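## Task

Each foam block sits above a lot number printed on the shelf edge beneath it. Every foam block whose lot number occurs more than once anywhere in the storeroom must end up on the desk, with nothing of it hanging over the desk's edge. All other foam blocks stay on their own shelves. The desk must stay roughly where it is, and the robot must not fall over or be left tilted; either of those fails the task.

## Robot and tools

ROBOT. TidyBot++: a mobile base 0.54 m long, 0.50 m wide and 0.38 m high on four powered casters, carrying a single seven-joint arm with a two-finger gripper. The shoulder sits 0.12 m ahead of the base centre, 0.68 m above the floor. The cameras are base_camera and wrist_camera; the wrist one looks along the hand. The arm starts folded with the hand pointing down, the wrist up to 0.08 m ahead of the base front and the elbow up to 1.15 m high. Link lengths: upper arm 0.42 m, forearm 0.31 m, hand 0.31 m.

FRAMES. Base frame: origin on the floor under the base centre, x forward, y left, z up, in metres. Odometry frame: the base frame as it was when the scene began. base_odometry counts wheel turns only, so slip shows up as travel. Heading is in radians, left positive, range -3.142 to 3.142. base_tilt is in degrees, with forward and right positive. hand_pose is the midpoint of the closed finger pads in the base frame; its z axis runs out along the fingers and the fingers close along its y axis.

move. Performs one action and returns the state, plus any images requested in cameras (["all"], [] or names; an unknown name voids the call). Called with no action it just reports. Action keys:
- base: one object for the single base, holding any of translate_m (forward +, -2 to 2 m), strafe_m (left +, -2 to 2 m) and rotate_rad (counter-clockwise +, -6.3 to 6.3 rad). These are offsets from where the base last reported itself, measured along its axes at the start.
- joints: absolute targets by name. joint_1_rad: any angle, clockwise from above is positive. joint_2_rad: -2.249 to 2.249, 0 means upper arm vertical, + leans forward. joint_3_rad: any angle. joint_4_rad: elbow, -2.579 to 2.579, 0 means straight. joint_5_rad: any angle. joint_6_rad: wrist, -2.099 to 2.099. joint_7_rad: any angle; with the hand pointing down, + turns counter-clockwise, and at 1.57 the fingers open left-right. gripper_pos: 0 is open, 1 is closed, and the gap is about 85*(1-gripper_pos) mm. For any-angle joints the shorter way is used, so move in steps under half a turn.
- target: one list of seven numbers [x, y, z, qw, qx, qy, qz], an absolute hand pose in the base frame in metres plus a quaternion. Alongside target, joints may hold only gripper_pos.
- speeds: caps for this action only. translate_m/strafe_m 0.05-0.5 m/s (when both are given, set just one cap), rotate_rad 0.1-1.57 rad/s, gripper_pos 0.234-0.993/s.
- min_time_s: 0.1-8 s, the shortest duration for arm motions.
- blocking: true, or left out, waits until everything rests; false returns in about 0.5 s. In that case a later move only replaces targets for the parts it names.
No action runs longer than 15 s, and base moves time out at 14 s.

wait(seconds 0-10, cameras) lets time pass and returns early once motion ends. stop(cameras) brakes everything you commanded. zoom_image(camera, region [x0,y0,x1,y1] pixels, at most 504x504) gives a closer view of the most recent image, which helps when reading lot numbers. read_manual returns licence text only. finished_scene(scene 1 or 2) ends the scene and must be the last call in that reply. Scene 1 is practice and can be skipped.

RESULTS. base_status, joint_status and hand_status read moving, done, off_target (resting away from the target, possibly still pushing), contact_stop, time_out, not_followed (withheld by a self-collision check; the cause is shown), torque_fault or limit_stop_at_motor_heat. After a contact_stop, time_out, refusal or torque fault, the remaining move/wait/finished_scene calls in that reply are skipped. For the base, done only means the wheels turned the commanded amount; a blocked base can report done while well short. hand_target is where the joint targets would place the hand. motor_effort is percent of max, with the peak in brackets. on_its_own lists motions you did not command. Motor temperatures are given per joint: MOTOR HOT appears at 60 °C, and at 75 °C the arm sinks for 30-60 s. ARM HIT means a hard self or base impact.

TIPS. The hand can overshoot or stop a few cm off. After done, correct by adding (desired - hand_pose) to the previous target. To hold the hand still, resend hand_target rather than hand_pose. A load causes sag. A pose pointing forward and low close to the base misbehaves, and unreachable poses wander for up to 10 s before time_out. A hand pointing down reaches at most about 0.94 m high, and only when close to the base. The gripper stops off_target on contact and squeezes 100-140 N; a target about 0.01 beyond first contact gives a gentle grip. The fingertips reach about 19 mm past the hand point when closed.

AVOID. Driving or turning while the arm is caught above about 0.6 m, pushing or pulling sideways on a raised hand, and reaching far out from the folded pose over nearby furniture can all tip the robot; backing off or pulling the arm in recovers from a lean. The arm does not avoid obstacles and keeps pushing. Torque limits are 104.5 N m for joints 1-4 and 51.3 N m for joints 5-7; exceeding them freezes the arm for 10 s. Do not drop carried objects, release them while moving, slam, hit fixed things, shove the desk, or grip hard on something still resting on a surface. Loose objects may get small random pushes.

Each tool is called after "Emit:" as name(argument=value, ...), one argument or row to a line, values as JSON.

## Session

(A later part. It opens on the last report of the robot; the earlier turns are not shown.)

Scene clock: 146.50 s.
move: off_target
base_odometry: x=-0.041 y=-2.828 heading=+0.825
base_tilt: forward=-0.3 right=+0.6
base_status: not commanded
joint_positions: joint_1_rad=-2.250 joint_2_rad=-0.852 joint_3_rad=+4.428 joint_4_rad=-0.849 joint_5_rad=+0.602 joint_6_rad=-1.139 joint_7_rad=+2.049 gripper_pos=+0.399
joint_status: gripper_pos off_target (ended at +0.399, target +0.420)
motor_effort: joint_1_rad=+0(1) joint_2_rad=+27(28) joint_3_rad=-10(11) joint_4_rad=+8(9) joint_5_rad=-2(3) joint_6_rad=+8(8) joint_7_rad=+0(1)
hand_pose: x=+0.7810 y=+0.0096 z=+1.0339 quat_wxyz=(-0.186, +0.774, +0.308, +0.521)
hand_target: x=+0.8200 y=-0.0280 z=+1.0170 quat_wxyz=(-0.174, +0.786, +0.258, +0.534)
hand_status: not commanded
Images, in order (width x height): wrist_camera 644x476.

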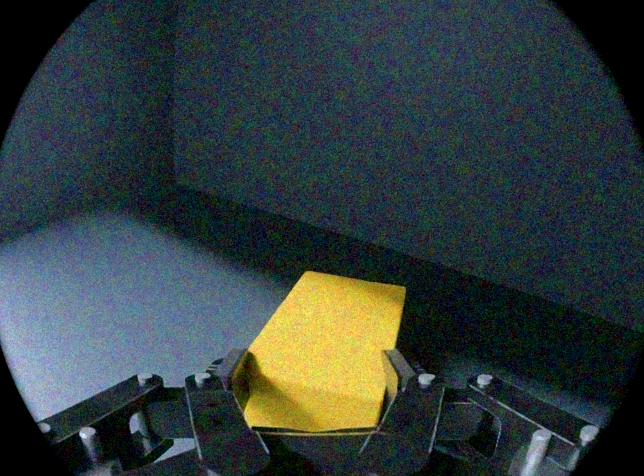

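Emit:
move(
  target=[0.82, -0.028, 1.08, -0.174, 0.786, 0.258, 0.534],
  min_time_s=1.5,
)

Emit:
move(
  target=[0.60, -0.12, 1.14, -0.182, 0.784, 0.270, 0.529],
  min_time_s=2,
)

Emit:
move(
  target=[0.40, -0.10, 1.14, -0.182, 0.784, 0.270, 0.529],
  min_time_s=2,
  cameras=["wrist_camera"],
)

Scene clock: 148.47 s.
move: done
base_odometry: x=-0.041 y=-2.828 heading=+0.825
base_tilt: forward=-0.3 right=+0.6
base_status: not commanded
joint_positions: joint_1_rad=-2.467 joint_2_rad=-0.851 joint_3_rad=+4.416 joint_4_rad=-0.435 joint_5_rad=+0.729 joint_6_rad=-1.278 joint_7_rad=+2.049 gripper_pos=+0.399
joint_status: not commanded
motor_effort: joint_1_rad=+0(1) joint_2_rad=+32(33) joint_3_rad=-7(11) joint_4_rad=+3(9) joint_5_rad=-4(4) joint_6_rad=+8(9) joint_7_rad=+0(0)
hand_pose: x=+0.8253 y=-0.0247 z=+1.0870 quat_wxyz=(-0.205, +0.775, +0.240, +0.548)
hand_target: x=+0.8200 y=-0.0280 z=+1.0800 quat_wxyz=(-0.174, +0.786, +0.258, +0.534)
hand_status: done (0.009 m and 4.6 deg from the pose sent, 0.071 m and 6.3 deg at the start)
pictures: none

Scene clock: 150.77 s.
move: done
base_odometry: x=-0.041 y=-2.828 heading=+0.825
base_tilt: forward=-0.3 right=+0.6
base_status: not commanded
joint_positions: joint_1_rad=-1.807 joint_2_rad=-0.725 joint_3_rad=+4.223 joint_4_rad=-0.667 joint_5_rad=+0.440 joint_6_rad=-1.442 joint_7_rad=+2.049 gripper_pos=+0.399
joint_status: not commanded
motor_effort: joint_1_rad=-1(2) joint_2_rad=+23(33) joint_3_rad=-8(8) joint_4_rad=+6(7) joint_5_rad=-4(4) joint_6_rad=+8(9) joint_7_rad=+0(1)
hand_pose: x=+0.6250 y=-0.1587 z=+1.1431 quat_wxyz=(-0.160, +0.788, +0.224, +0.551)
hand_target: x=+0.6000 y=-0.1200 z=+1.1400 quat_wxyz=(-0.182, +0.784, +0.270, +0.529)
hand_status: done (0.046 m and 6.3 deg from the pose sent, 0.250 m and 5.0 deg at the start)
pictures: none

Scene clock: 153.07 s.
move: done
base_odometry: x=-0.041 y=-2.828 heading=+0.825
base_tilt: forward=-0.3 right=+0.6
base_status: not commanded
joint_positions: joint_1_rad=-1.071 joint_2_rad=-0.725 joint_3_rad=+3.884 joint_4_rad=-1.024 joint_5_rad=+0.070 joint_6_rad=-1.464 joint_7_rad=+2.049 gripper_pos=+0.399
joint_status: not commanded
motor_effort: joint_1_rad=-1(1) joint_2_rad=+14(23) joint_3_rad=-6(8) joint_4_rad=+10(10) joint_5_rad=-3(4) joint_6_rad=+8(9) joint_7_rad=-1(1)
hand_pose: x=+0.4177 y=-0.1360 z=+1.1541 quat_wxyz=(-0.156, +0.781, +0.232, +0.559)
hand_target: x=+0.4000 y=-0.1000 z=+1.1400 quat_wxyz=(-0.182, +0.784, +0.270, +0.529)
hand_status: done (0.043 m and 6.3 deg from the pose sent, 0.233 m and 6.3 deg at the start)
Images, in order (width x height): wrist_camera 644x476.

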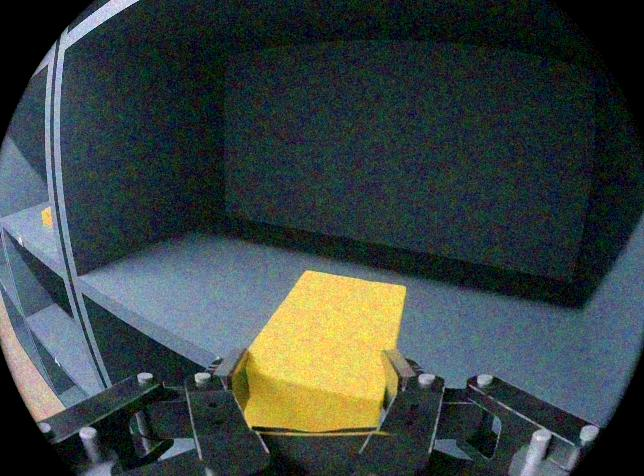

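Emit:
move(
  base={"translate_m":-0.06},
  joints={"joint_1_rad":-0.04,"joint_2_rad":-1.0,"joint_3_rad":3.12,"joint_4_rad":-2.2,"joint_5_rad":0,"joint_6_rad":-0.6,"joint_7_rad":1.59},
  min_time_s=3,
)

Emit:
move(
  base={"strafe_m":1.9},
  joints={"joint_2_rad":-1.2,"joint_4_rad":-2.3},
  cameras=["all"],
)

Scene clock: 161.97 s.
move: done
base_odometry: x=-0.082 y=-2.872 heading=+0.825
base_tilt: forward=-0.4 right=+0.6
base_status: done
joint_positions: joint_1_rad=-0.058 joint_2_rad=-0.972 joint_3_rad=+3.135 joint_4_rad=-2.161 joint_5_rad=+0.064 joint_6_rad=-0.669 joint_7_rad=+1.634 gripper_pos=+0.399
joint_status: all done
motor_effort: joint_1_rad=-1(2) joint_2_rad=+8(15) joint_3_rad=+1(8) joint_4_rad=+18(19) joint_5_rad=+1(5) joint_6_rad=+9(10) joint_7_rad=+0(1)
hand_pose: x=+0.3616 y=+0.0055 z=+0.9483 quat_wxyz=(+0.033, +0.798, +0.060, +0.598)
hand_target: x=+0.3603 y=+0.0187 z=+0.9520 quat_wxyz=(-0.003, +0.783, +0.033, +0.622)
hand_status: not commanded
pictures: none

Scene clock: 166.20 s.
move: done
base_odometry: x=-1.478 y=-1.583 heading=+0.826
base_tilt: forward=-0.4 right=+0.6
base_status: done
joint_positions: joint_1_rad=-0.051 joint_2_rad=-1.177 joint_3_rad=+3.129 joint_4_rad=-2.259 joint_5_rad=+0.063 joint_6_rad=-0.666 joint_7_rad=+1.633 gripper_pos=+0.399
joint_status: all done
motor_effort: joint_1_rad=+0(2) joint_2_rad=+12(14) joint_3_rad=+1(2) joint_4_rad=+18(19) joint_5_rad=+1(2) joint_6_rad=+9(10) joint_7_rad=+0(1)
hand_pose: x=+0.3144 y=+0.0032 z=+0.9364 quat_wxyz=(+0.037, +0.764, +0.055, +0.641)
hand_target: x=+0.3151 y=+0.0159 z=+0.9364 quat_wxyz=(-0.002, +0.751, +0.032, +0.660)
hand_status: not commanded
pictures: base_camera, wrist_camera
Images, in order (width x height): base_camera 644x364, wrist_camera 644x476.

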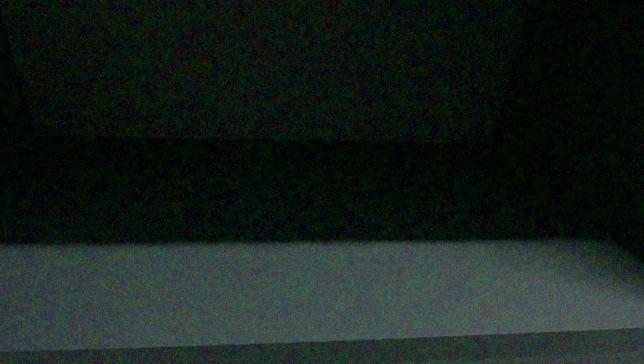

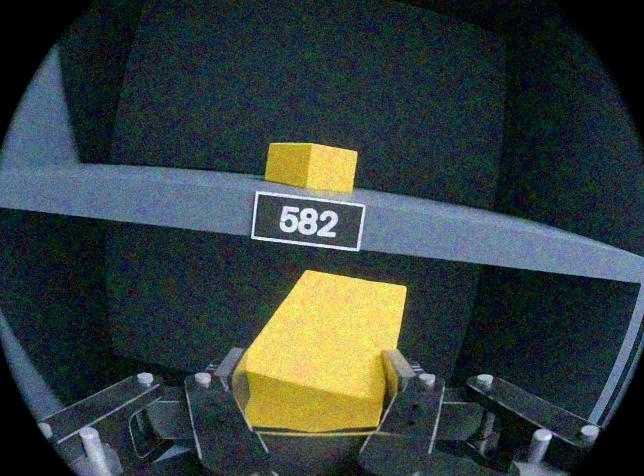

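Emit:
move(
  base={"translate_m":-0.13,"rotate_rad":-0.03},
)

Emit:
move(
  base={"strafe_m":1.05},
  cameras=["all"],
)

Scene clock: 167.60 s.
move: done
base_odometry: x=-1.567 y=-1.679 heading=+0.795
base_tilt: forward=-0.4 right=+0.6
base_status: done
joint_positions: joint_1_rad=-0.051 joint_2_rad=-1.186 joint_3_rad=+3.129 joint_4_rad=-2.261 joint_5_rad=+0.062 joint_6_rad=-0.665 joint_7_rad=+1.633 gripper_pos=+0.399
joint_status: not commanded
motor_effort: joint_1_rad=+0(1) joint_2_rad=+12(15) joint_3_rad=+1(1) joint_4_rad=+18(19) joint_5_rad=+1(1) joint_6_rad=+10(10) joint_7_rad=+0(1)
hand_pose: x=+0.3124 y=+0.0031 z=+0.9369 quat_wxyz=(+0.037, +0.762, +0.055, +0.644)
hand_target: x=+0.3151 y=+0.0159 z=+0.9364 quat_wxyz=(-0.002, +0.751, +0.032, +0.660)
hand_status: not commanded
pictures: none

Scene clock: 170.53 s.
move: done
base_odometry: x=-2.317 y=-0.944 heading=+0.796
base_tilt: forward=-0.4 right=+0.6
base_status: done
joint_positions: joint_1_rad=-0.049 joint_2_rad=-1.186 joint_3_rad=+3.127 joint_4_rad=-2.261 joint_5_rad=+0.062 joint_6_rad=-0.665 joint_7_rad=+1.633 gripper_pos=+0.399
joint_status: not commanded
motor_effort: joint_1_rad=-1(2) joint_2_rad=+12(13) joint_3_rad=+1(2) joint_4_rad=+18(19) joint_5_rad=+1(2) joint_6_rad=+9(10) joint_7_rad=+0(1)
hand_pose: x=+0.3124 y=+0.0034 z=+0.9369 quat_wxyz=(+0.038, +0.762, +0.055, +0.644)
hand_target: x=+0.3151 y=+0.0159 z=+0.9364 quat_wxyz=(-0.002, +0.751, +0.032, +0.660)
hand_status: not commanded
pictures: base_camera, wrist_camera
Images, in order (width x height): base_camera 644x364, wrist_camera 644x476.

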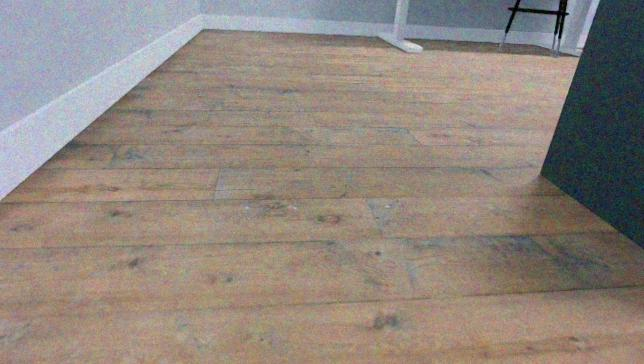

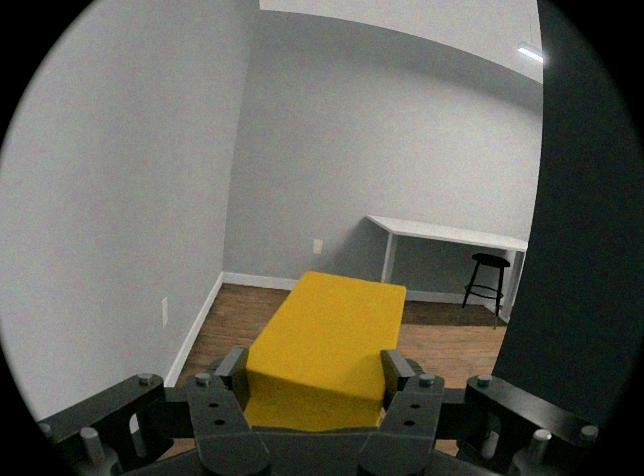

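Emit:
move(
  base={"translate_m":1.7,"strafe_m":0.06},
  cameras=["all"],
)

Scene clock: 174.67 s.
move: done
base_odometry: x=-1.171 y=+0.313 heading=+0.797
base_tilt: forward=-0.4 right=+0.6
base_status: done
joint_positions: joint_1_rad=-0.049 joint_2_rad=-1.187 joint_3_rad=+3.127 joint_4_rad=-2.263 joint_5_rad=+0.061 joint_6_rad=-0.664 joint_7_rad=+1.633 gripper_pos=+0.399
joint_status: not commanded
motor_effort: joint_1_rad=+0(1) joint_2_rad=+11(14) joint_3_rad=+1(1) joint_4_rad=+18(19) joint_5_rad=+1(1) joint_6_rad=+10(10) joint_7_rad=+0(1)
hand_pose: x=+0.3124 y=+0.0035 z=+0.9366 quat_wxyz=(+0.038, +0.762, +0.055, +0.644)
hand_target: x=+0.3151 y=+0.0159 z=+0.9364 quat_wxyz=(-0.002, +0.751, +0.032, +0.660)
hand_status: not commanded
pictures: base_camera, wrist_camera
Images, in order (width x height): base_camera 644x364, wrist_camera 644x476.

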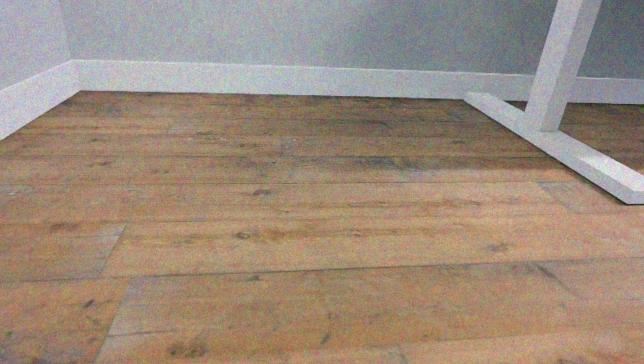

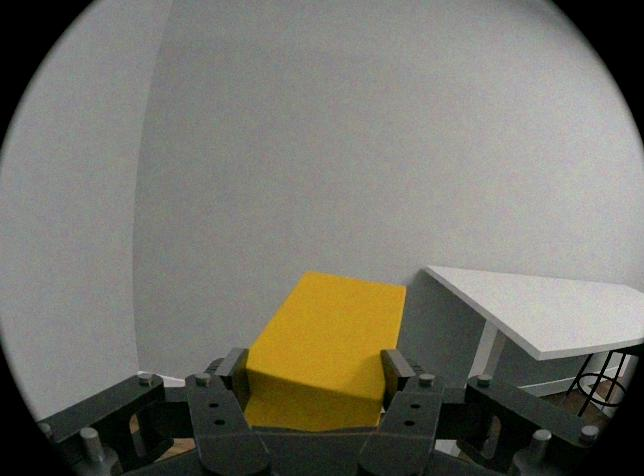

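Emit:
move(
  base={"strafe_m":-0.75},
  cameras=["all"],
)

Scene clock: 177.47 s.
move: done
base_odometry: x=-0.634 y=-0.211 heading=+0.798
base_tilt: forward=-0.4 right=+0.6
base_status: done
joint_positions: joint_1_rad=-0.048 joint_2_rad=-1.187 joint_3_rad=+3.126 joint_4_rad=-2.263 joint_5_rad=+0.061 joint_6_rad=-0.663 joint_7_rad=+1.633 gripper_pos=+0.399
joint_status: not commanded
motor_effort: joint_1_rad=+0(2) joint_2_rad=+12(13) joint_3_rad=+1(3) joint_4_rad=+18(19) joint_5_rad=+1(2) joint_6_rad=+9(10) joint_7_rad=+0(1)
hand_pose: x=+0.3124 y=+0.0038 z=+0.9366 quat_wxyz=(+0.038, +0.762, +0.055, +0.644)
hand_target: x=+0.3151 y=+0.0159 z=+0.9364 quat_wxyz=(-0.002, +0.751, +0.032, +0.660)
hand_status: not commanded
pictures: base_camera, wrist_camera
Images, in order (width x height): base_camera 644x364, wrist_camera 644x476.

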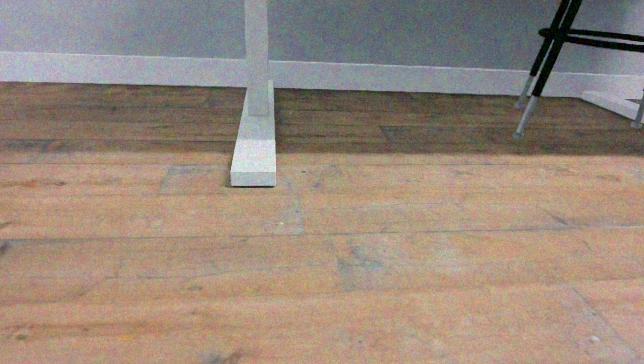

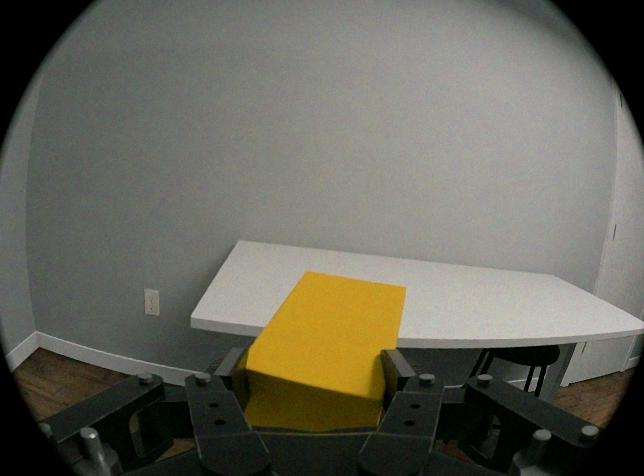

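Emit:
move(
  base={"translate_m":0.25},
)

Emit:
move(
  target=[0.62, 0.0, 0.95, 0, 0.829, 0, 0.559],
  min_time_s=2.5,
  cameras=["wrist_camera"],
)

Emit:
move(
  target=[0.64, 0.0, 0.85, 0, 0.829, 0, 0.559],
  min_time_s=1.5,
  cameras=["wrist_camera"],
)

Scene clock: 179.40 s.
move: done
base_odometry: x=-0.460 y=-0.032 heading=+0.797
base_tilt: forward=-0.4 right=+0.6
base_status: done
joint_positions: joint_1_rad=-0.048 joint_2_rad=-1.187 joint_3_rad=+3.126 joint_4_rad=-2.265 joint_5_rad=+0.060 joint_6_rad=-0.663 joint_7_rad=+1.633 gripper_pos=+0.399
joint_status: not commanded
motor_effort: joint_1_rad=+0(1) joint_2_rad=+12(15) joint_3_rad=+1(1) joint_4_rad=+19(19) joint_5_rad=+1(1) joint_6_rad=+9(10) joint_7_rad=+0(1)
hand_pose: x=+0.3125 y=+0.0038 z=+0.9357 quat_wxyz=(+0.038, +0.762, +0.055, +0.644)
hand_target: x=+0.3151 y=+0.0159 z=+0.9364 quat_wxyz=(-0.002, +0.751, +0.032, +0.660)
hand_status: not commanded
pictures: none

Scene clock: 182.20 s.
move: done
base_odometry: x=-0.460 y=-0.032 heading=+0.797
base_tilt: forward=-0.3 right=+0.6
base_status: not commanded
joint_positions: joint_1_rad=-0.030 joint_2_rad=-0.260 joint_3_rad=+3.137 joint_4_rad=-1.920 joint_5_rad=+0.060 joint_6_rad=-0.377 joint_7_rad=+1.618 gripper_pos=+0.399
joint_status: not commanded
motor_effort: joint_1_rad=-1(1) joint_2_rad=-11(13) joint_3_rad=+0(1) joint_4_rad=+19(20) joint_5_rad=+1(1) joint_6_rad=+8(10) joint_7_rad=-1(1)
hand_pose: x=+0.6017 y=+0.0114 z=+0.9207 quat_wxyz=(+0.028, +0.849, +0.053, +0.524)
hand_target: x=+0.6200 y=+0.0000 z=+0.9500 quat_wxyz=(+0.000, +0.829, +0.000, +0.559)
hand_status: done (0.036 m and 8.3 deg from the pose sent, 0.308 m and 14.6 deg at the start)
Images, in order (width x height): wrist_camera 644x476.

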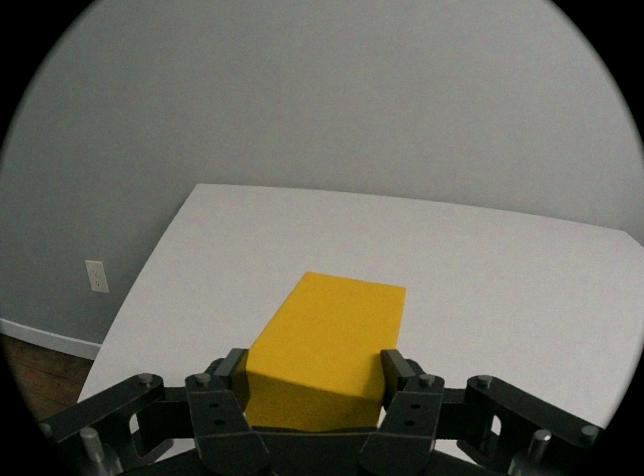

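Scene clock: 184.33 s.
move: done
base_odometry: x=-0.460 y=-0.032 heading=+0.797
base_tilt: forward=-0.3 right=+0.6
base_status: not commanded
joint_positions: joint_1_rad=-0.030 joint_2_rad=-0.152 joint_3_rad=+3.151 joint_4_rad=-2.094 joint_5_rad=+0.060 joint_6_rad=-0.016 joint_7_rad=+1.611 gripper_pos=+0.399
joint_status: not commanded
motor_effort: joint_1_rad=+0(1) joint_2_rad=-13(14) joint_3_rad=+0(1) joint_4_rad=+19(20) joint_5_rad=+1(1) joint_6_rad=+9(9) joint_7_rad=+0(1)
hand_pose: x=+0.6363 y=+0.0113 z=+0.8662 quat_wxyz=(+0.022, +0.828, +0.049, +0.557)
hand_target: x=+0.6400 y=+0.0000 z=+0.8500 quat_wxyz=(+0.000, +0.829, +0.000, +0.559)
hand_status: done (0.020 m and 6.2 deg from the pose sent, 0.081 m and 8.3 deg at the start)
Images, in order (width x height): wrist_camera 644x476.

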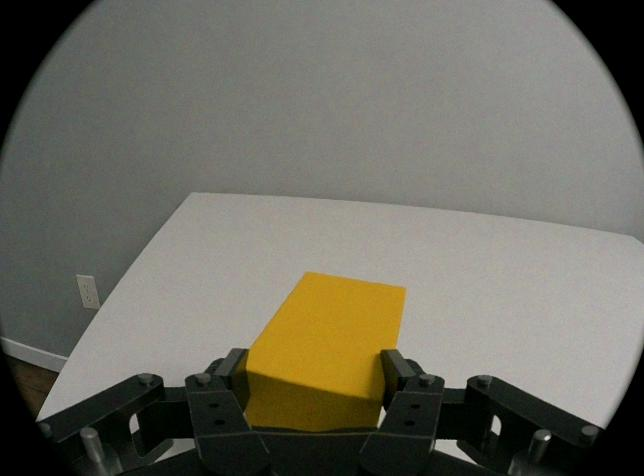

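Emit:
move(
  target=[0.65, 0.0, 0.80, 0, 0.829, 0, 0.559],
  min_time_s=1.5,
)

Emit:
move(
  target=[0.65, 0.0, 0.775, 0, 0.829, 0, 0.559],
  min_time_s=1.5,
  cameras=["wrist_camera"],
)

Emit:
move(
  target=[0.65, 0.0, 0.755, 0, 0.829, 0, 0.559],
  min_time_s=1.5,
  cameras=["wrist_camera"],
)

Scene clock: 186.40 s.
move: done
base_odometry: x=-0.460 y=-0.032 heading=+0.797
base_tilt: forward=-0.3 right=+0.6
base_status: not commanded
joint_positions: joint_1_rad=-0.028 joint_2_rad=-0.057 joint_3_rad=+3.151 joint_4_rad=-2.191 joint_5_rad=+0.060 joint_6_rad=+0.180 joint_7_rad=+1.598 gripper_pos=+0.399
joint_status: not commanded
motor_effort: joint_1_rad=-1(1) joint_2_rad=-15(16) joint_3_rad=+0(1) joint_4_rad=+17(19) joint_5_rad=+1(1) joint_6_rad=+9(9) joint_7_rad=+0(1)
hand_pose: x=+0.6495 y=+0.0146 z=+0.8176 quat_wxyz=(+0.014, +0.828, +0.046, +0.559)
hand_target: x=+0.6500 y=+0.0000 z=+0.8000 quat_wxyz=(+0.000, +0.829, +0.000, +0.559)
hand_status: done (0.023 m and 5.6 deg from the pose sent, 0.069 m and 6.2 deg at the start)
pictures: none

Scene clock: 188.20 s.
move: done
base_odometry: x=-0.460 y=-0.032 heading=+0.797
base_tilt: forward=-0.3 right=+0.6
base_status: not commanded
joint_positions: joint_1_rad=-0.025 joint_2_rad=-0.011 joint_3_rad=+3.151 joint_4_rad=-2.245 joint_5_rad=+0.060 joint_6_rad=+0.283 joint_7_rad=+1.598 gripper_pos=+0.399
joint_status: not commanded
motor_effort: joint_1_rad=-1(1) joint_2_rad=-15(16) joint_3_rad=+0(0) joint_4_rad=+16(18) joint_5_rad=+0(1) joint_6_rad=+8(9) joint_7_rad=+0(1)
hand_pose: x=+0.6510 y=+0.0146 z=+0.7932 quat_wxyz=(+0.013, +0.827, +0.046, +0.560)
hand_target: x=+0.6500 y=+0.0000 z=+0.7750 quat_wxyz=(+0.000, +0.829, +0.000, +0.559)
hand_status: done (0.023 m and 5.5 deg from the pose sent, 0.045 m and 5.6 deg at the start)
Images, in order (width x height): wrist_camera 644x476.

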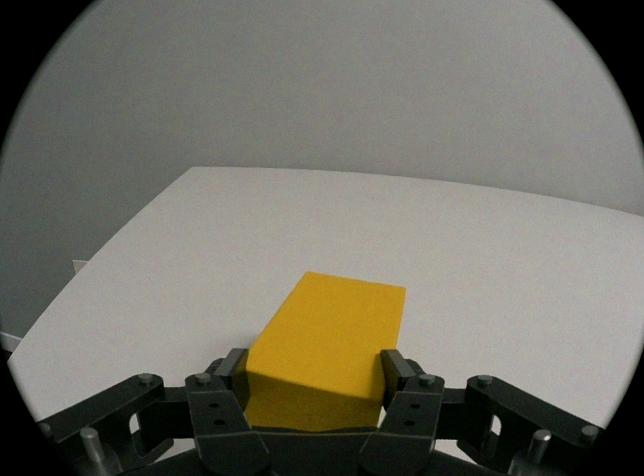

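Scene clock: 190.00 s.
move: done
base_odometry: x=-0.460 y=-0.032 heading=+0.797
base_tilt: forward=-0.3 right=+0.6
base_status: not commanded
joint_positions: joint_1_rad=-0.023 joint_2_rad=+0.033 joint_3_rad=+3.151 joint_4_rad=-2.286 joint_5_rad=+0.060 joint_6_rad=+0.368 joint_7_rad=+1.598 gripper_pos=+0.399
joint_status: not commanded
motor_effort: joint_1_rad=+0(1) joint_2_rad=-16(16) joint_3_rad=+0(0) joint_4_rad=+14(17) joint_5_rad=+1(1) joint_6_rad=+9(9) joint_7_rad=+0(1)
hand_pose: x=+0.6521 y=+0.0154 z=+0.7726 quat_wxyz=(+0.011, +0.827, +0.046, +0.560)
hand_target: x=+0.6500 y=+0.0000 z=+0.7550 quat_wxyz=(+0.000, +0.829, +0.000, +0.559)
hand_status: done (0.023 m and 5.5 deg from the pose sent, 0.041 m and 5.5 deg at the start)
Images, in order (width x height): wrist_camera 644x476.

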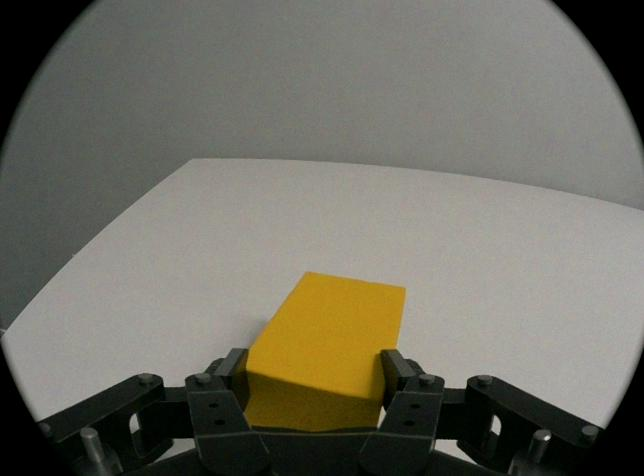

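Emit:
move(
  target=[0.65, 0.0, 0.742, 0, 0.829, 0, 0.559],
  min_time_s=1,
)

Emit:
move(
  target=[0.65, 0.0, 0.73, 0, 0.829, 0, 0.559],
  min_time_s=1,
)

Emit:
move(
  target=[0.65, 0.0, 0.72, 0, 0.829, 0, 0.559],
  min_time_s=1,
  cameras=["wrist_camera"],
)

Scene clock: 192.43 s.
move: done
base_odometry: x=-0.460 y=-0.032 heading=+0.797
base_tilt: forward=-0.3 right=+0.6
base_status: not commanded
joint_positions: joint_1_rad=-0.022 joint_2_rad=+0.051 joint_3_rad=+3.151 joint_4_rad=-2.309 joint_5_rad=+0.060 joint_6_rad=+0.435 joint_7_rad=+1.598 gripper_pos=+0.399
joint_status: not commanded
motor_effort: joint_1_rad=-1(1) joint_2_rad=-14(16) joint_3_rad=+0(0) joint_4_rad=+15(16) joint_5_rad=+1(1) joint_6_rad=+8(9) joint_7_rad=-1(1)
hand_pose: x=+0.6535 y=+0.0159 z=+0.7707 quat_wxyz=(+0.010, +0.819, +0.046, +0.571)
hand_target: x=+0.6500 y=+0.0000 z=+0.7420 quat_wxyz=(+0.000, +0.829, +0.000, +0.559)
hand_status: done (0.033 m and 5.7 deg from the pose sent, 0.034 m and 5.5 deg at the start)
pictures: none

Scene clock: 193.73 s.
move: done
base_odometry: x=-0.460 y=-0.032 heading=+0.797
base_tilt: forward=-0.3 right=+0.6
base_status: not commanded
joint_positions: joint_1_rad=-0.021 joint_2_rad=+0.072 joint_3_rad=+3.151 joint_4_rad=-2.327 joint_5_rad=+0.060 joint_6_rad=+0.501 joint_7_rad=+1.598 gripper_pos=+0.399
joint_status: not commanded
motor_effort: joint_1_rad=-1(1) joint_2_rad=-12(14) joint_3_rad=+0(0) joint_4_rad=+13(15) joint_5_rad=+1(1) joint_6_rad=+7(8) joint_7_rad=+0(0)
hand_pose: x=+0.6564 y=+0.0166 z=+0.7700 quat_wxyz=(+0.009, +0.812, +0.046, +0.582)
hand_target: x=+0.6500 y=+0.0000 z=+0.7300 quat_wxyz=(+0.000, +0.829, +0.000, +0.559)
hand_status: done (0.044 m and 6.3 deg from the pose sent, 0.044 m and 5.7 deg at the start)
pictures: none

Scene clock: 195.03 s.
move: done
base_odometry: x=-0.460 y=-0.032 heading=+0.797
base_tilt: forward=-0.3 right=+0.6
base_status: not commanded
joint_positions: joint_1_rad=-0.019 joint_2_rad=+0.085 joint_3_rad=+3.151 joint_4_rad=-2.345 joint_5_rad=+0.060 joint_6_rad=+0.556 joint_7_rad=+1.598 gripper_pos=+0.399
joint_status: not commanded
motor_effort: joint_1_rad=-1(1) joint_2_rad=-10(12) joint_3_rad=+0(0) joint_4_rad=+14(14) joint_5_rad=+1(1) joint_6_rad=+6(7) joint_7_rad=+0(0)
hand_pose: x=+0.6567 y=+0.0166 z=+0.7695 quat_wxyz=(+0.008, +0.805, +0.045, +0.592)
hand_target: x=+0.6500 y=+0.0000 z=+0.7200 quat_wxyz=(+0.000, +0.829, +0.000, +0.559)
hand_status: done (0.053 m and 7.0 deg from the pose sent, 0.053 m and 6.3 deg at the start)
Images, in order (width x height): wrist_camera 644x476.

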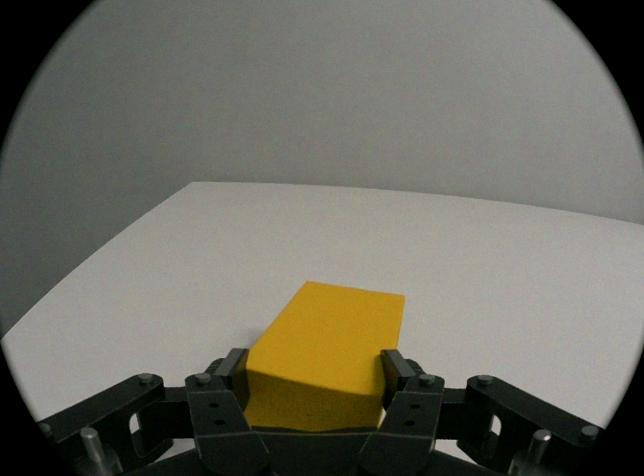

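Emit:
move(
  target=[0.65, 0.0, 0.738, 0, 0.829, 0, 0.559],
)

Emit:
move(
  joints={"gripper_pos":0},
  speeds={"gripper_pos":0.3},
)

Emit:
move(
  target=[0.58, 0.0, 0.80, 0, 0.829, 0, 0.559],
)

Emit:
move(
  base={"translate_m":-0.35},
  joints={"joint_1_rad":-0.06,"joint_2_rad":-1.2,"joint_3_rad":3.11,"joint_4_rad":-2.3,"joint_5_rad":-0.05,"joint_6_rad":-0.8,"joint_7_rad":1.57},
  cameras=["wrist_camera"],
)

Scene clock: 196.00 s.
move: done
base_odometry: x=-0.460 y=-0.032 heading=+0.797
base_tilt: forward=-0.3 right=+0.6
base_status: not commanded
joint_positions: joint_1_rad=-0.019 joint_2_rad=+0.080 joint_3_rad=+3.151 joint_4_rad=-2.344 joint_5_rad=+0.060 joint_6_rad=+0.545 joint_7_rad=+1.598 gripper_pos=+0.399
joint_status: not commanded
motor_effort: joint_1_rad=+0(1) joint_2_rad=-12(12) joint_3_rad=+1(1) joint_4_rad=+12(13) joint_5_rad=+0(1) joint_6_rad=+6(6) joint_7_rad=+0(0)
hand_pose: x=+0.6557 y=+0.0164 z=+0.7697 quat_wxyz=(+0.008, +0.806, +0.045, +0.590)
hand_target: x=+0.6500 y=+0.0000 z=+0.7380 quat_wxyz=(+0.000, +0.829, +0.000, +0.559)
hand_status: done (0.036 m and 6.9 deg from the pose sent, 0.036 m and 7.0 deg at the start)
pictures: none

Scene clock: 197.93 s.
move: done
base_odometry: x=-0.460 y=-0.032 heading=+0.797
base_tilt: forward=-0.3 right=+0.6
base_status: not commanded
joint_positions: joint_1_rad=-0.019 joint_2_rad=+0.081 joint_3_rad=+3.151 joint_4_rad=-2.344 joint_5_rad=+0.060 joint_6_rad=+0.545 joint_7_rad=+1.598 gripper_pos=+0.000
joint_status: all done
motor_effort: joint_1_rad=-1(1) joint_2_rad=-16(17) joint_3_rad=+0(1) joint_4_rad=+15(15) joint_5_rad=+1(1) joint_6_rad=+9(10) joint_7_rad=+0(1)
hand_pose: x=+0.6558 y=+0.0161 z=+0.7692 quat_wxyz=(+0.008, +0.806, +0.045, +0.589)
hand_target: x=+0.6500 y=+0.0000 z=+0.7380 quat_wxyz=(+0.000, +0.829, +0.000, +0.559)
hand_status: not commanded
pictures: none

Scene clock: 199.40 s.
move: done
base_odometry: x=-0.460 y=-0.032 heading=+0.797
base_tilt: forward=-0.3 right=+0.6
base_status: not commanded
joint_positions: joint_1_rad=-0.019 joint_2_rad=-0.199 joint_3_rad=+3.151 joint_4_rad=-2.344 joint_5_rad=+0.060 joint_6_rad=+0.272 joint_7_rad=+1.598 gripper_pos=+0.000
joint_status: not commanded
motor_effort: joint_1_rad=+0(1) joint_2_rad=-10(18) joint_3_rad=+1(1) joint_4_rad=+17(17) joint_5_rad=+1(1) joint_6_rad=+9(9) joint_7_rad=+0(1)
hand_pose: x=+0.5968 y=+0.0106 z=+0.8307 quat_wxyz=(+0.015, +0.805, +0.042, +0.592)
hand_target: x=+0.5800 y=+0.0000 z=+0.8000 quat_wxyz=(+0.000, +0.829, +0.000, +0.559)
hand_status: done (0.037 m and 7.0 deg from the pose sent, 0.083 m and 6.8 deg at the start)
pictures: none

Scene clock: 202.03 s.
move: done
base_odometry: x=-0.704 y=-0.282 heading=+0.796
base_tilt: forward=-0.4 right=+0.6
base_status: done
joint_positions: joint_1_rad=-0.040 joint_2_rad=-1.174 joint_3_rad=+3.127 joint_4_rad=-2.330 joint_5_rad=+0.020 joint_6_rad=-0.742 joint_7_rad=+1.598 gripper_pos=+0.000
joint_status: all done
motor_effort: joint_1_rad=-1(2) joint_2_rad=+11(13) joint_3_rad=+1(2) joint_4_rad=+19(20) joint_5_rad=+1(2) joint_6_rad=+9(10) joint_7_rad=+0(1)
hand_pose: x=+0.3132 y=+0.0087 z=+0.8712 quat_wxyz=(+0.010, +0.812, +0.036, +0.583)
hand_target: x=+0.2996 y=+0.0312 z=+0.8757 quat_wxyz=(-0.034, +0.813, +0.034, +0.581)
hand_status: not commanded
Images, in order (width x height): wrist_camera 644x476.

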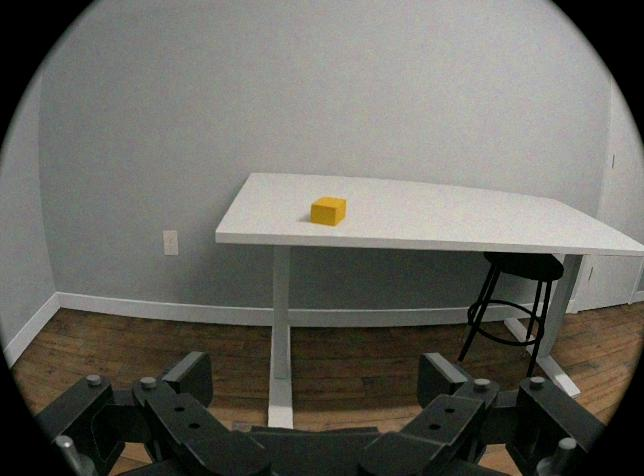

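Emit:
move(
  base={"rotate_rad":-1.57},
  joints={"joint_6_rad":-0.5},
  cameras=["all"],
)

Scene clock: 204.50 s.
move: done
base_odometry: x=-0.704 y=-0.282 heading=-0.773
base_tilt: forward=-0.4 right=+0.6
base_status: done
joint_positions: joint_1_rad=-0.044 joint_2_rad=-1.174 joint_3_rad=+3.125 joint_4_rad=-2.316 joint_5_rad=+0.018 joint_6_rad=-0.521 joint_7_rad=+1.598 gripper_pos=+0.000
joint_status: all done
motor_effort: joint_1_rad=-1(1) joint_2_rad=+11(12) joint_3_rad=+1(2) joint_4_rad=+19(20) joint_5_rad=+1(1) joint_6_rad=+9(11) joint_7_rad=+0(1)
hand_pose: x=+0.3263 y=+0.0131 z=+0.9464 quat_wxyz=(+0.006, +0.738, +0.036, +0.674)
hand_target: x=+0.3162 y=+0.0314 z=+0.9672 quat_wxyz=(-0.038, +0.717, +0.028, +0.696)
hand_status: not commanded
pictures: base_camera, wrist_camera
Images, in order (width x height): base_camera 644x364, wrist_camera 644x476.

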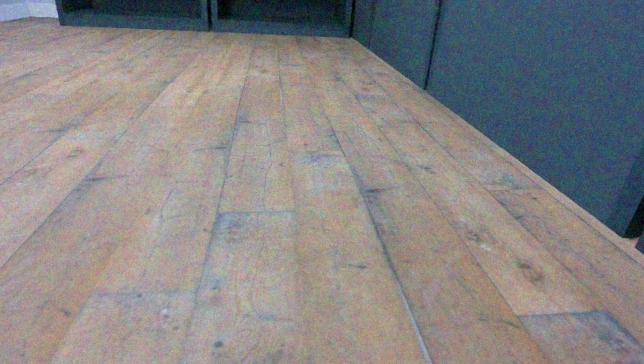

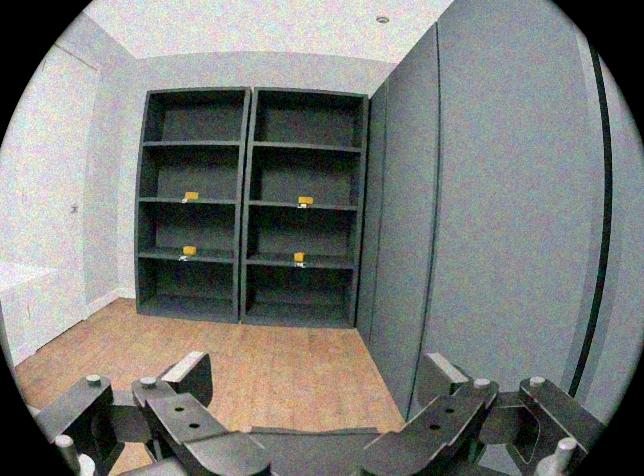

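Emit:
move(
  base={"translate_m":2.0},
  cameras=["all"],
)

Scene clock: 209.03 s.
move: done
base_odometry: x=+0.727 y=-1.679 heading=-0.774
base_tilt: forward=-0.4 right=+0.6
base_status: done
joint_positions: joint_1_rad=-0.044 joint_2_rad=-1.180 joint_3_rad=+3.125 joint_4_rad=-2.316 joint_5_rad=+0.017 joint_6_rad=-0.521 joint_7_rad=+1.598 gripper_pos=+0.000
joint_status: not commanded
motor_effort: joint_1_rad=+0(1) joint_2_rad=+11(14) joint_3_rad=+1(1) joint_4_rad=+18(19) joint_5_rad=+1(1) joint_6_rad=+9(10) joint_7_rad=+0(1)
hand_pose: x=+0.3247 y=+0.0131 z=+0.9477 quat_wxyz=(+0.006, +0.736, +0.036, +0.676)
hand_target: x=+0.3162 y=+0.0314 z=+0.9672 quat_wxyz=(-0.038, +0.717, +0.028, +0.696)
hand_status: not commanded
pictures: base_camera, wrist_camera
Images, in order (width x height): base_camera 644x364, wrist_camera 644x476.

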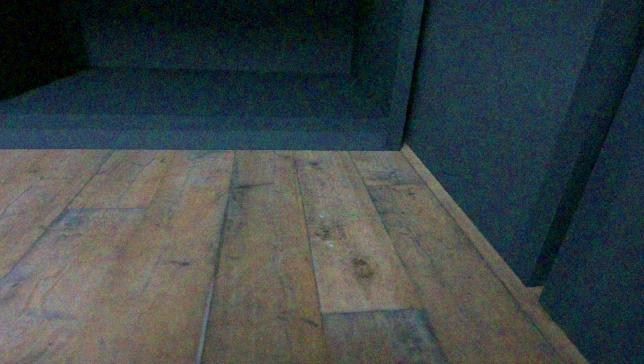

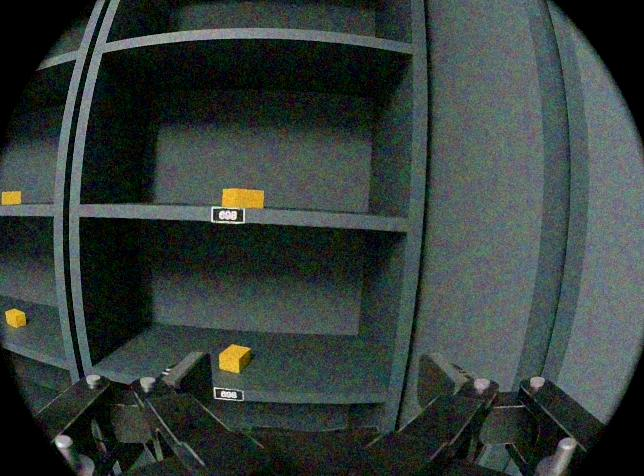

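Emit:
move(
  base={"translate_m":0.2,"strafe_m":0.2},
)

Emit:
move(
  joints={"joint_2_rad":-0.6,"joint_4_rad":-1.7,"joint_6_rad":-0.95},
  cameras=["all"],
)

Scene clock: 211.10 s.
move: done
base_odometry: x=+1.010 y=-1.676 heading=-0.775
base_tilt: forward=-0.3 right=+0.6
base_status: done
joint_positions: joint_1_rad=-0.045 joint_2_rad=-1.180 joint_3_rad=+3.122 joint_4_rad=-2.316 joint_5_rad=+0.016 joint_6_rad=-0.521 joint_7_rad=+1.598 gripper_pos=+0.000
joint_status: not commanded
motor_effort: joint_1_rad=+0(1) joint_2_rad=+11(13) joint_3_rad=+1(2) joint_4_rad=+18(19) joint_5_rad=+1(1) joint_6_rad=+9(10) joint_7_rad=+0(1)
hand_pose: x=+0.3245 y=+0.0145 z=+0.9477 quat_wxyz=(+0.006, +0.736, +0.038, +0.676)
hand_target: x=+0.3162 y=+0.0314 z=+0.9672 quat_wxyz=(-0.038, +0.717, +0.028, +0.696)
hand_status: not commanded
pictures: none

Scene clock: 213.23 s.
move: done
base_odometry: x=+1.010 y=-1.676 heading=-0.775
base_tilt: forward=-0.3 right=+0.6
base_status: not commanded
joint_positions: joint_1_rad=-0.045 joint_2_rad=-0.611 joint_3_rad=+3.122 joint_4_rad=-1.729 joint_5_rad=+0.016 joint_6_rad=-0.892 joint_7_rad=+1.598 gripper_pos=+0.000
joint_status: all done
motor_effort: joint_1_rad=+0(1) joint_2_rad=+1(13) joint_3_rad=+1(1) joint_4_rad=+18(20) joint_5_rad=+1(1) joint_6_rad=+8(10) joint_7_rad=+0(1)
hand_pose: x=+0.4412 y=+0.0212 z=+1.0313 quat_wxyz=(+0.004, +0.843, +0.041, +0.536)
hand_target: x=+0.4345 y=+0.0475 z=+1.0279 quat_wxyz=(-0.040, +0.854, +0.039, +0.518)
hand_status: not commanded
pictures: base_camera, wrist_camera
Images, in order (width x height): base_camera 644x364, wrist_camera 644x476.

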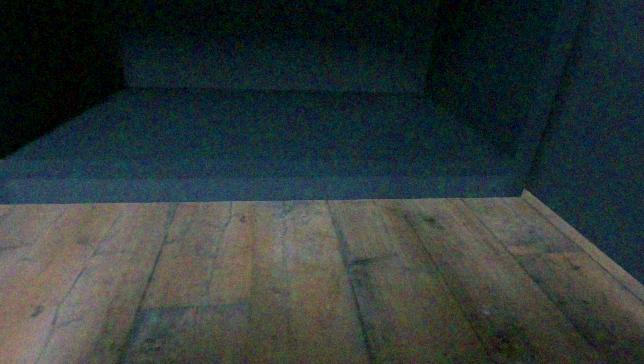

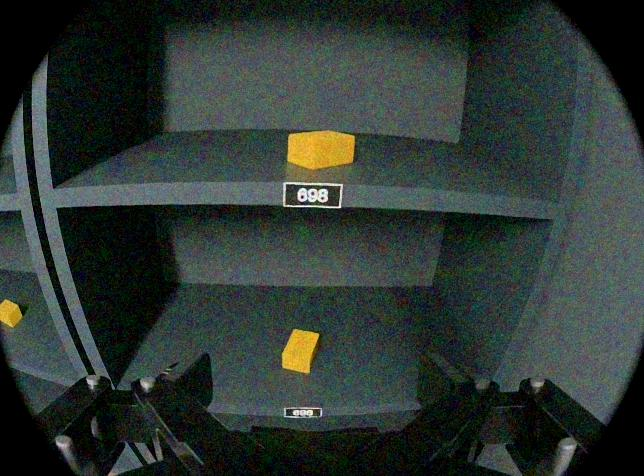

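Emit:
move(
  base={"translate_m":0.19},
)

Emit:
move(
  target=[0.45, 0.08, 1.13, 0.1, 0.81, -0.14, 0.55],
  min_time_s=1.5,
)

Emit:
move(
  target=[0.50, 0.15, 1.14, 0.187, 0.783, -0.277, 0.527],
  min_time_s=2,
  cameras=["wrist_camera"],
)

Emit:
move(
  target=[0.66, 0.15, 1.09, 0.187, 0.783, -0.277, 0.527],
  min_time_s=2,
  cameras=["wrist_camera"],
)

Scene clock: 215.30 s.
move: done
base_odometry: x=+1.146 y=-1.809 heading=-0.774
base_tilt: forward=-0.3 right=+0.6
base_status: done
joint_positions: joint_1_rad=-0.045 joint_2_rad=-0.593 joint_3_rad=+3.121 joint_4_rad=-1.726 joint_5_rad=+0.016 joint_6_rad=-0.896 joint_7_rad=+1.598 gripper_pos=+0.000
joint_status: not commanded
motor_effort: joint_1_rad=-1(1) joint_2_rad=+0(5) joint_3_rad=+1(2) joint_4_rad=+18(19) joint_5_rad=+1(1) joint_6_rad=+9(9) joint_7_rad=+0(1)
hand_pose: x=+0.4467 y=+0.0219 z=+1.0263 quat_wxyz=(+0.003, +0.848, +0.042, +0.528)
hand_target: x=+0.4345 y=+0.0475 z=+1.0279 quat_wxyz=(-0.040, +0.854, +0.039, +0.518)
hand_status: not commanded
pictures: none

Scene clock: 217.33 s.
move: done
base_odometry: x=+1.146 y=-1.809 heading=-0.774
base_tilt: forward=-0.3 right=+0.6
base_status: not commanded
joint_positions: joint_1_rad=+0.657 joint_2_rad=-0.560 joint_3_rad=+2.524 joint_4_rad=-1.290 joint_5_rad=+0.035 joint_6_rad=-1.136 joint_7_rad=+1.206 gripper_pos=+0.000
joint_status: not commanded
motor_effort: joint_1_rad=-1(1) joint_2_rad=+5(6) joint_3_rad=+6(6) joint_4_rad=+15(19) joint_5_rad=+3(4) joint_6_rad=+8(9) joint_7_rad=+0(1)
hand_pose: x=+0.4531 y=+0.1009 z=+1.1314 quat_wxyz=(+0.076, +0.812, -0.112, +0.567)
hand_target: x=+0.4500 y=+0.0800 z=+1.1300 quat_wxyz=(+0.101, +0.815, -0.141, +0.553)
hand_status: done (0.021 m and 4.6 deg from the pose sent, 0.119 m and 24.2 deg at the start)
pictures: none

Scene clock: 219.63 s.
move: done
base_odometry: x=+1.146 y=-1.809 heading=-0.774
base_tilt: forward=-0.3 right=+0.6
base_status: not commanded
joint_positions: joint_1_rad=+1.533 joint_2_rad=-0.674 joint_3_rad=+2.272 joint_4_rad=-0.777 joint_5_rad=-0.209 joint_6_rad=-1.540 joint_7_rad=+1.141 gripper_pos=+0.000
joint_status: not commanded
motor_effort: joint_1_rad=-1(1) joint_2_rad=+18(19) joint_3_rad=+7(8) joint_4_rad=+8(15) joint_5_rad=+4(5) joint_6_rad=+8(9) joint_7_rad=+0(1)
hand_pose: x=+0.4929 y=+0.1101 z=+1.1662 quat_wxyz=(+0.211, +0.765, -0.281, +0.540)
hand_target: x=+0.5000 y=+0.1500 z=+1.1400 quat_wxyz=(+0.187, +0.782, -0.277, +0.526)
hand_status: done (0.048 m and 3.8 deg from the pose sent, 0.068 m and 23.5 deg at the start)
Images, in order (width x height): wrist_camera 644x476.

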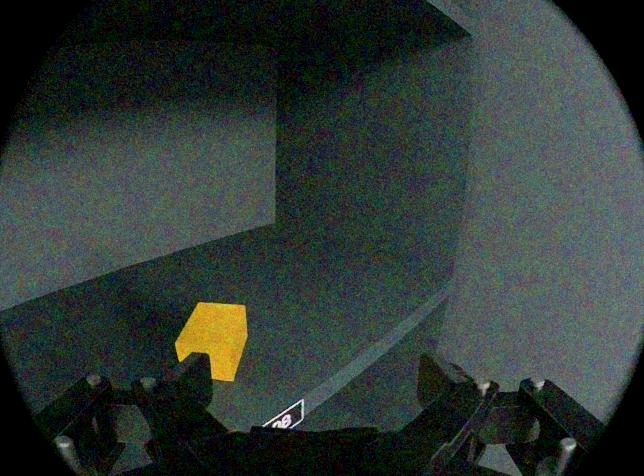

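Scene clock: 221.93 s.
move: done
base_odometry: x=+1.146 y=-1.809 heading=-0.774
base_tilt: forward=-0.3 right=+0.6
base_status: not commanded
joint_positions: joint_1_rad=+1.975 joint_2_rad=-0.764 joint_3_rad=+2.112 joint_4_rad=-0.654 joint_5_rad=-0.489 joint_6_rad=-1.540 joint_7_rad=+1.088 gripper_pos=+0.000
joint_status: not commanded
motor_effort: joint_1_rad=+0(2) joint_2_rad=+25(26) joint_3_rad=+8(9) joint_4_rad=+6(8) joint_5_rad=+5(5) joint_6_rad=+7(8) joint_7_rad=+0(1)
hand_pose: x=+0.6277 y=+0.1060 z=+1.1042 quat_wxyz=(+0.216, +0.777, -0.303, +0.508)
hand_target: x=+0.6600 y=+0.1500 z=+1.0900 quat_wxyz=(+0.187, +0.782, -0.277, +0.526)
hand_status: done (0.056 m and 5.0 deg from the pose sent, 0.188 m and 3.8 deg at the start)
Images, in order (width x height): wrist_camera 644x476.

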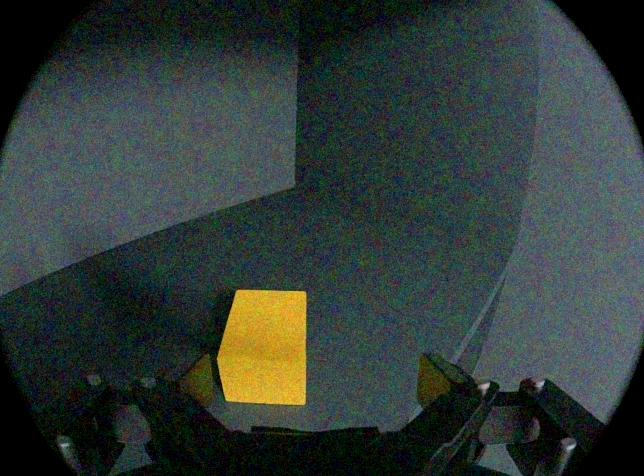

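Emit:
move(
  target=[0.69, 0.18, 1.055, 0.175, 0.785, -0.265, 0.532],
  min_time_s=2,
  cameras=["wrist_camera"],
)

Scene clock: 224.37 s.
move: done
base_odometry: x=+1.146 y=-1.809 heading=-0.774
base_tilt: forward=-0.3 right=+0.6
base_status: not commanded
joint_positions: joint_1_rad=+1.975 joint_2_rad=-0.830 joint_3_rad=+2.086 joint_4_rad=-0.654 joint_5_rad=-0.528 joint_6_rad=-1.496 joint_7_rad=+1.046 gripper_pos=+0.000
joint_status: not commanded
motor_effort: joint_1_rad=+0(1) joint_2_rad=+27(28) joint_3_rad=+9(10) joint_4_rad=+5(6) joint_5_rad=+5(5) joint_6_rad=+7(8) joint_7_rad=+0(1)
hand_pose: x=+0.6565 y=+0.1487 z=+1.0799 quat_wxyz=(+0.207, +0.780, -0.279, +0.521)
hand_target: x=+0.6900 y=+0.1800 z=+1.0550 quat_wxyz=(+0.175, +0.785, -0.265, +0.532)
hand_status: done (0.052 m and 4.3 deg from the pose sent, 0.109 m and 7.0 deg at the start)
Images, in order (width x height): wrist_camera 644x476.

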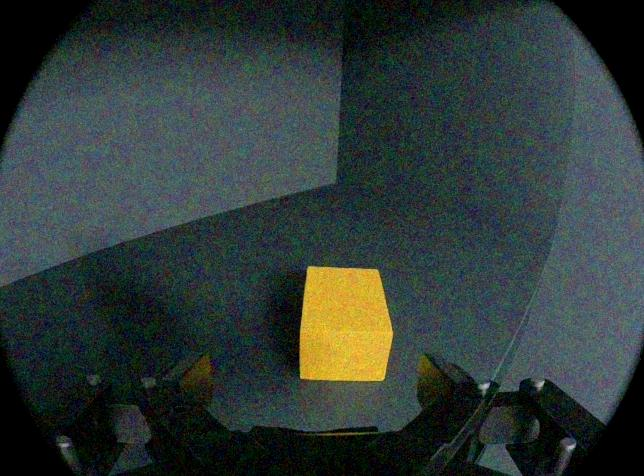

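Emit:
move(
  target=[0.735, 0.135, 1.025, 0.175, 0.785, -0.265, 0.532],
  min_time_s=2,
  cameras=["wrist_camera"],
)

Scene clock: 226.83 s.
move: done
base_odometry: x=+1.146 y=-1.809 heading=-0.774
base_tilt: forward=-0.3 right=+0.6
base_status: not commanded
joint_positions: joint_1_rad=+2.029 joint_2_rad=-0.852 joint_3_rad=+2.014 joint_4_rad=-0.781 joint_5_rad=-0.539 joint_6_rad=-1.328 joint_7_rad=+1.046 gripper_pos=+0.000
joint_status: not commanded
motor_effort: joint_1_rad=-1(1) joint_2_rad=+28(28) joint_3_rad=+11(11) joint_4_rad=+7(7) joint_5_rad=+5(5) joint_6_rad=+7(8) joint_7_rad=+0(1)
hand_pose: x=+0.7026 y=+0.1115 z=+1.0546 quat_wxyz=(+0.195, +0.775, -0.288, +0.528)
hand_target: x=+0.7350 y=+0.1350 z=+1.0250 quat_wxyz=(+0.175, +0.785, -0.265, +0.532)
hand_status: done (0.050 m and 3.7 deg from the pose sent, 0.097 m and 4.3 deg at the start)
Images, in order (width x height): wrist_camera 644x476.

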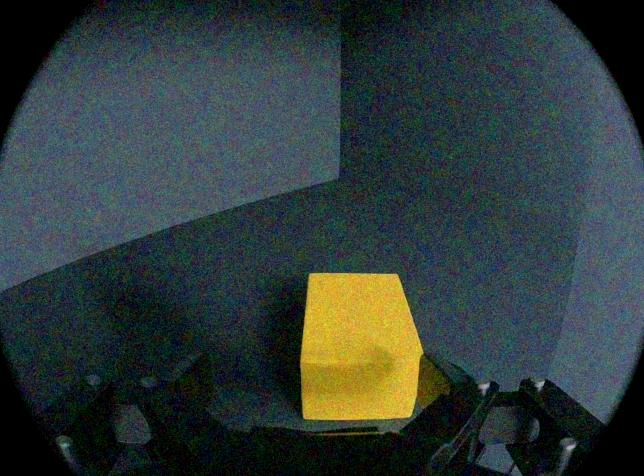

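Emit:
move(
  target=[0.725, 0.119, 1.02, 0.175, 0.785, -0.265, 0.532],
  min_time_s=1,
)

Emit:
move(
  target=[0.772, 0.075, 1.012, 0.175, 0.785, -0.265, 0.532],
  min_time_s=1.5,
  cameras=["wrist_camera"],
)

Scene clock: 229.43 s.
move: done
base_odometry: x=+1.146 y=-1.809 heading=-0.774
base_tilt: forward=-0.3 right=+0.6
base_status: not commanded
joint_positions: joint_1_rad=+2.011 joint_2_rad=-0.852 joint_3_rad=+1.997 joint_4_rad=-0.886 joint_5_rad=-0.539 joint_6_rad=-1.256 joint_7_rad=+1.047 gripper_pos=+0.000
joint_status: not commanded
motor_effort: joint_1_rad=-1(1) joint_2_rad=+26(28) joint_3_rad=+11(11) joint_4_rad=+8(9) joint_5_rad=+5(5) joint_6_rad=+7(8) joint_7_rad=+0(1)
hand_pose: x=+0.7061 y=+0.0915 z=+1.0366 quat_wxyz=(+0.180, +0.775, -0.304, +0.524)
hand_target: x=+0.7250 y=+0.1190 z=+1.0200 quat_wxyz=(+0.175, +0.785, -0.265, +0.532)
hand_status: done (0.037 m and 4.7 deg from the pose sent, 0.042 m and 3.7 deg at the start)
pictures: none

Scene clock: 231.27 s.
move: done
base_odometry: x=+1.146 y=-1.809 heading=-0.774
base_tilt: forward=-0.3 right=+0.6
base_status: not commanded
joint_positions: joint_1_rad=+2.126 joint_2_rad=-0.852 joint_3_rad=+1.944 joint_4_rad=-0.886 joint_5_rad=-0.572 joint_6_rad=-1.196 joint_7_rad=+1.088 gripper_pos=+0.000
joint_status: not commanded
motor_effort: joint_1_rad=+0(1) joint_2_rad=+27(28) joint_3_rad=+12(12) joint_4_rad=+8(9) joint_5_rad=+4(5) joint_6_rad=+7(8) joint_7_rad=+0(1)
hand_pose: x=+0.7392 y=+0.0465 z=+1.0273 quat_wxyz=(+0.191, +0.774, -0.307, +0.520)
hand_target: x=+0.7720 y=+0.0750 z=+1.0120 quat_wxyz=(+0.175, +0.785, -0.265, +0.532)
hand_status: done (0.046 m and 5.5 deg from the pose sent, 0.072 m and 4.7 deg at the start)
Images, in order (width x height): wrist_camera 644x476.

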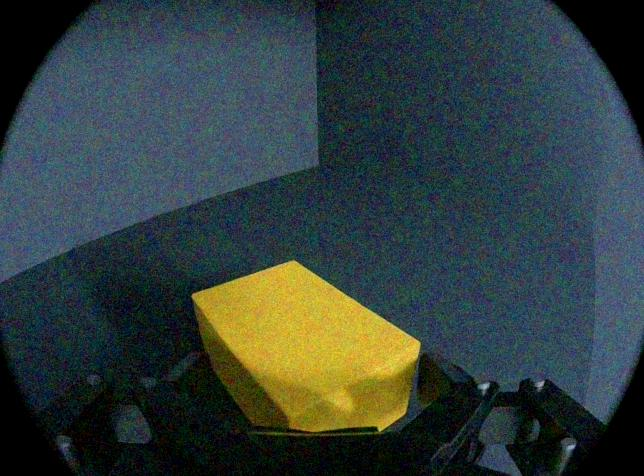

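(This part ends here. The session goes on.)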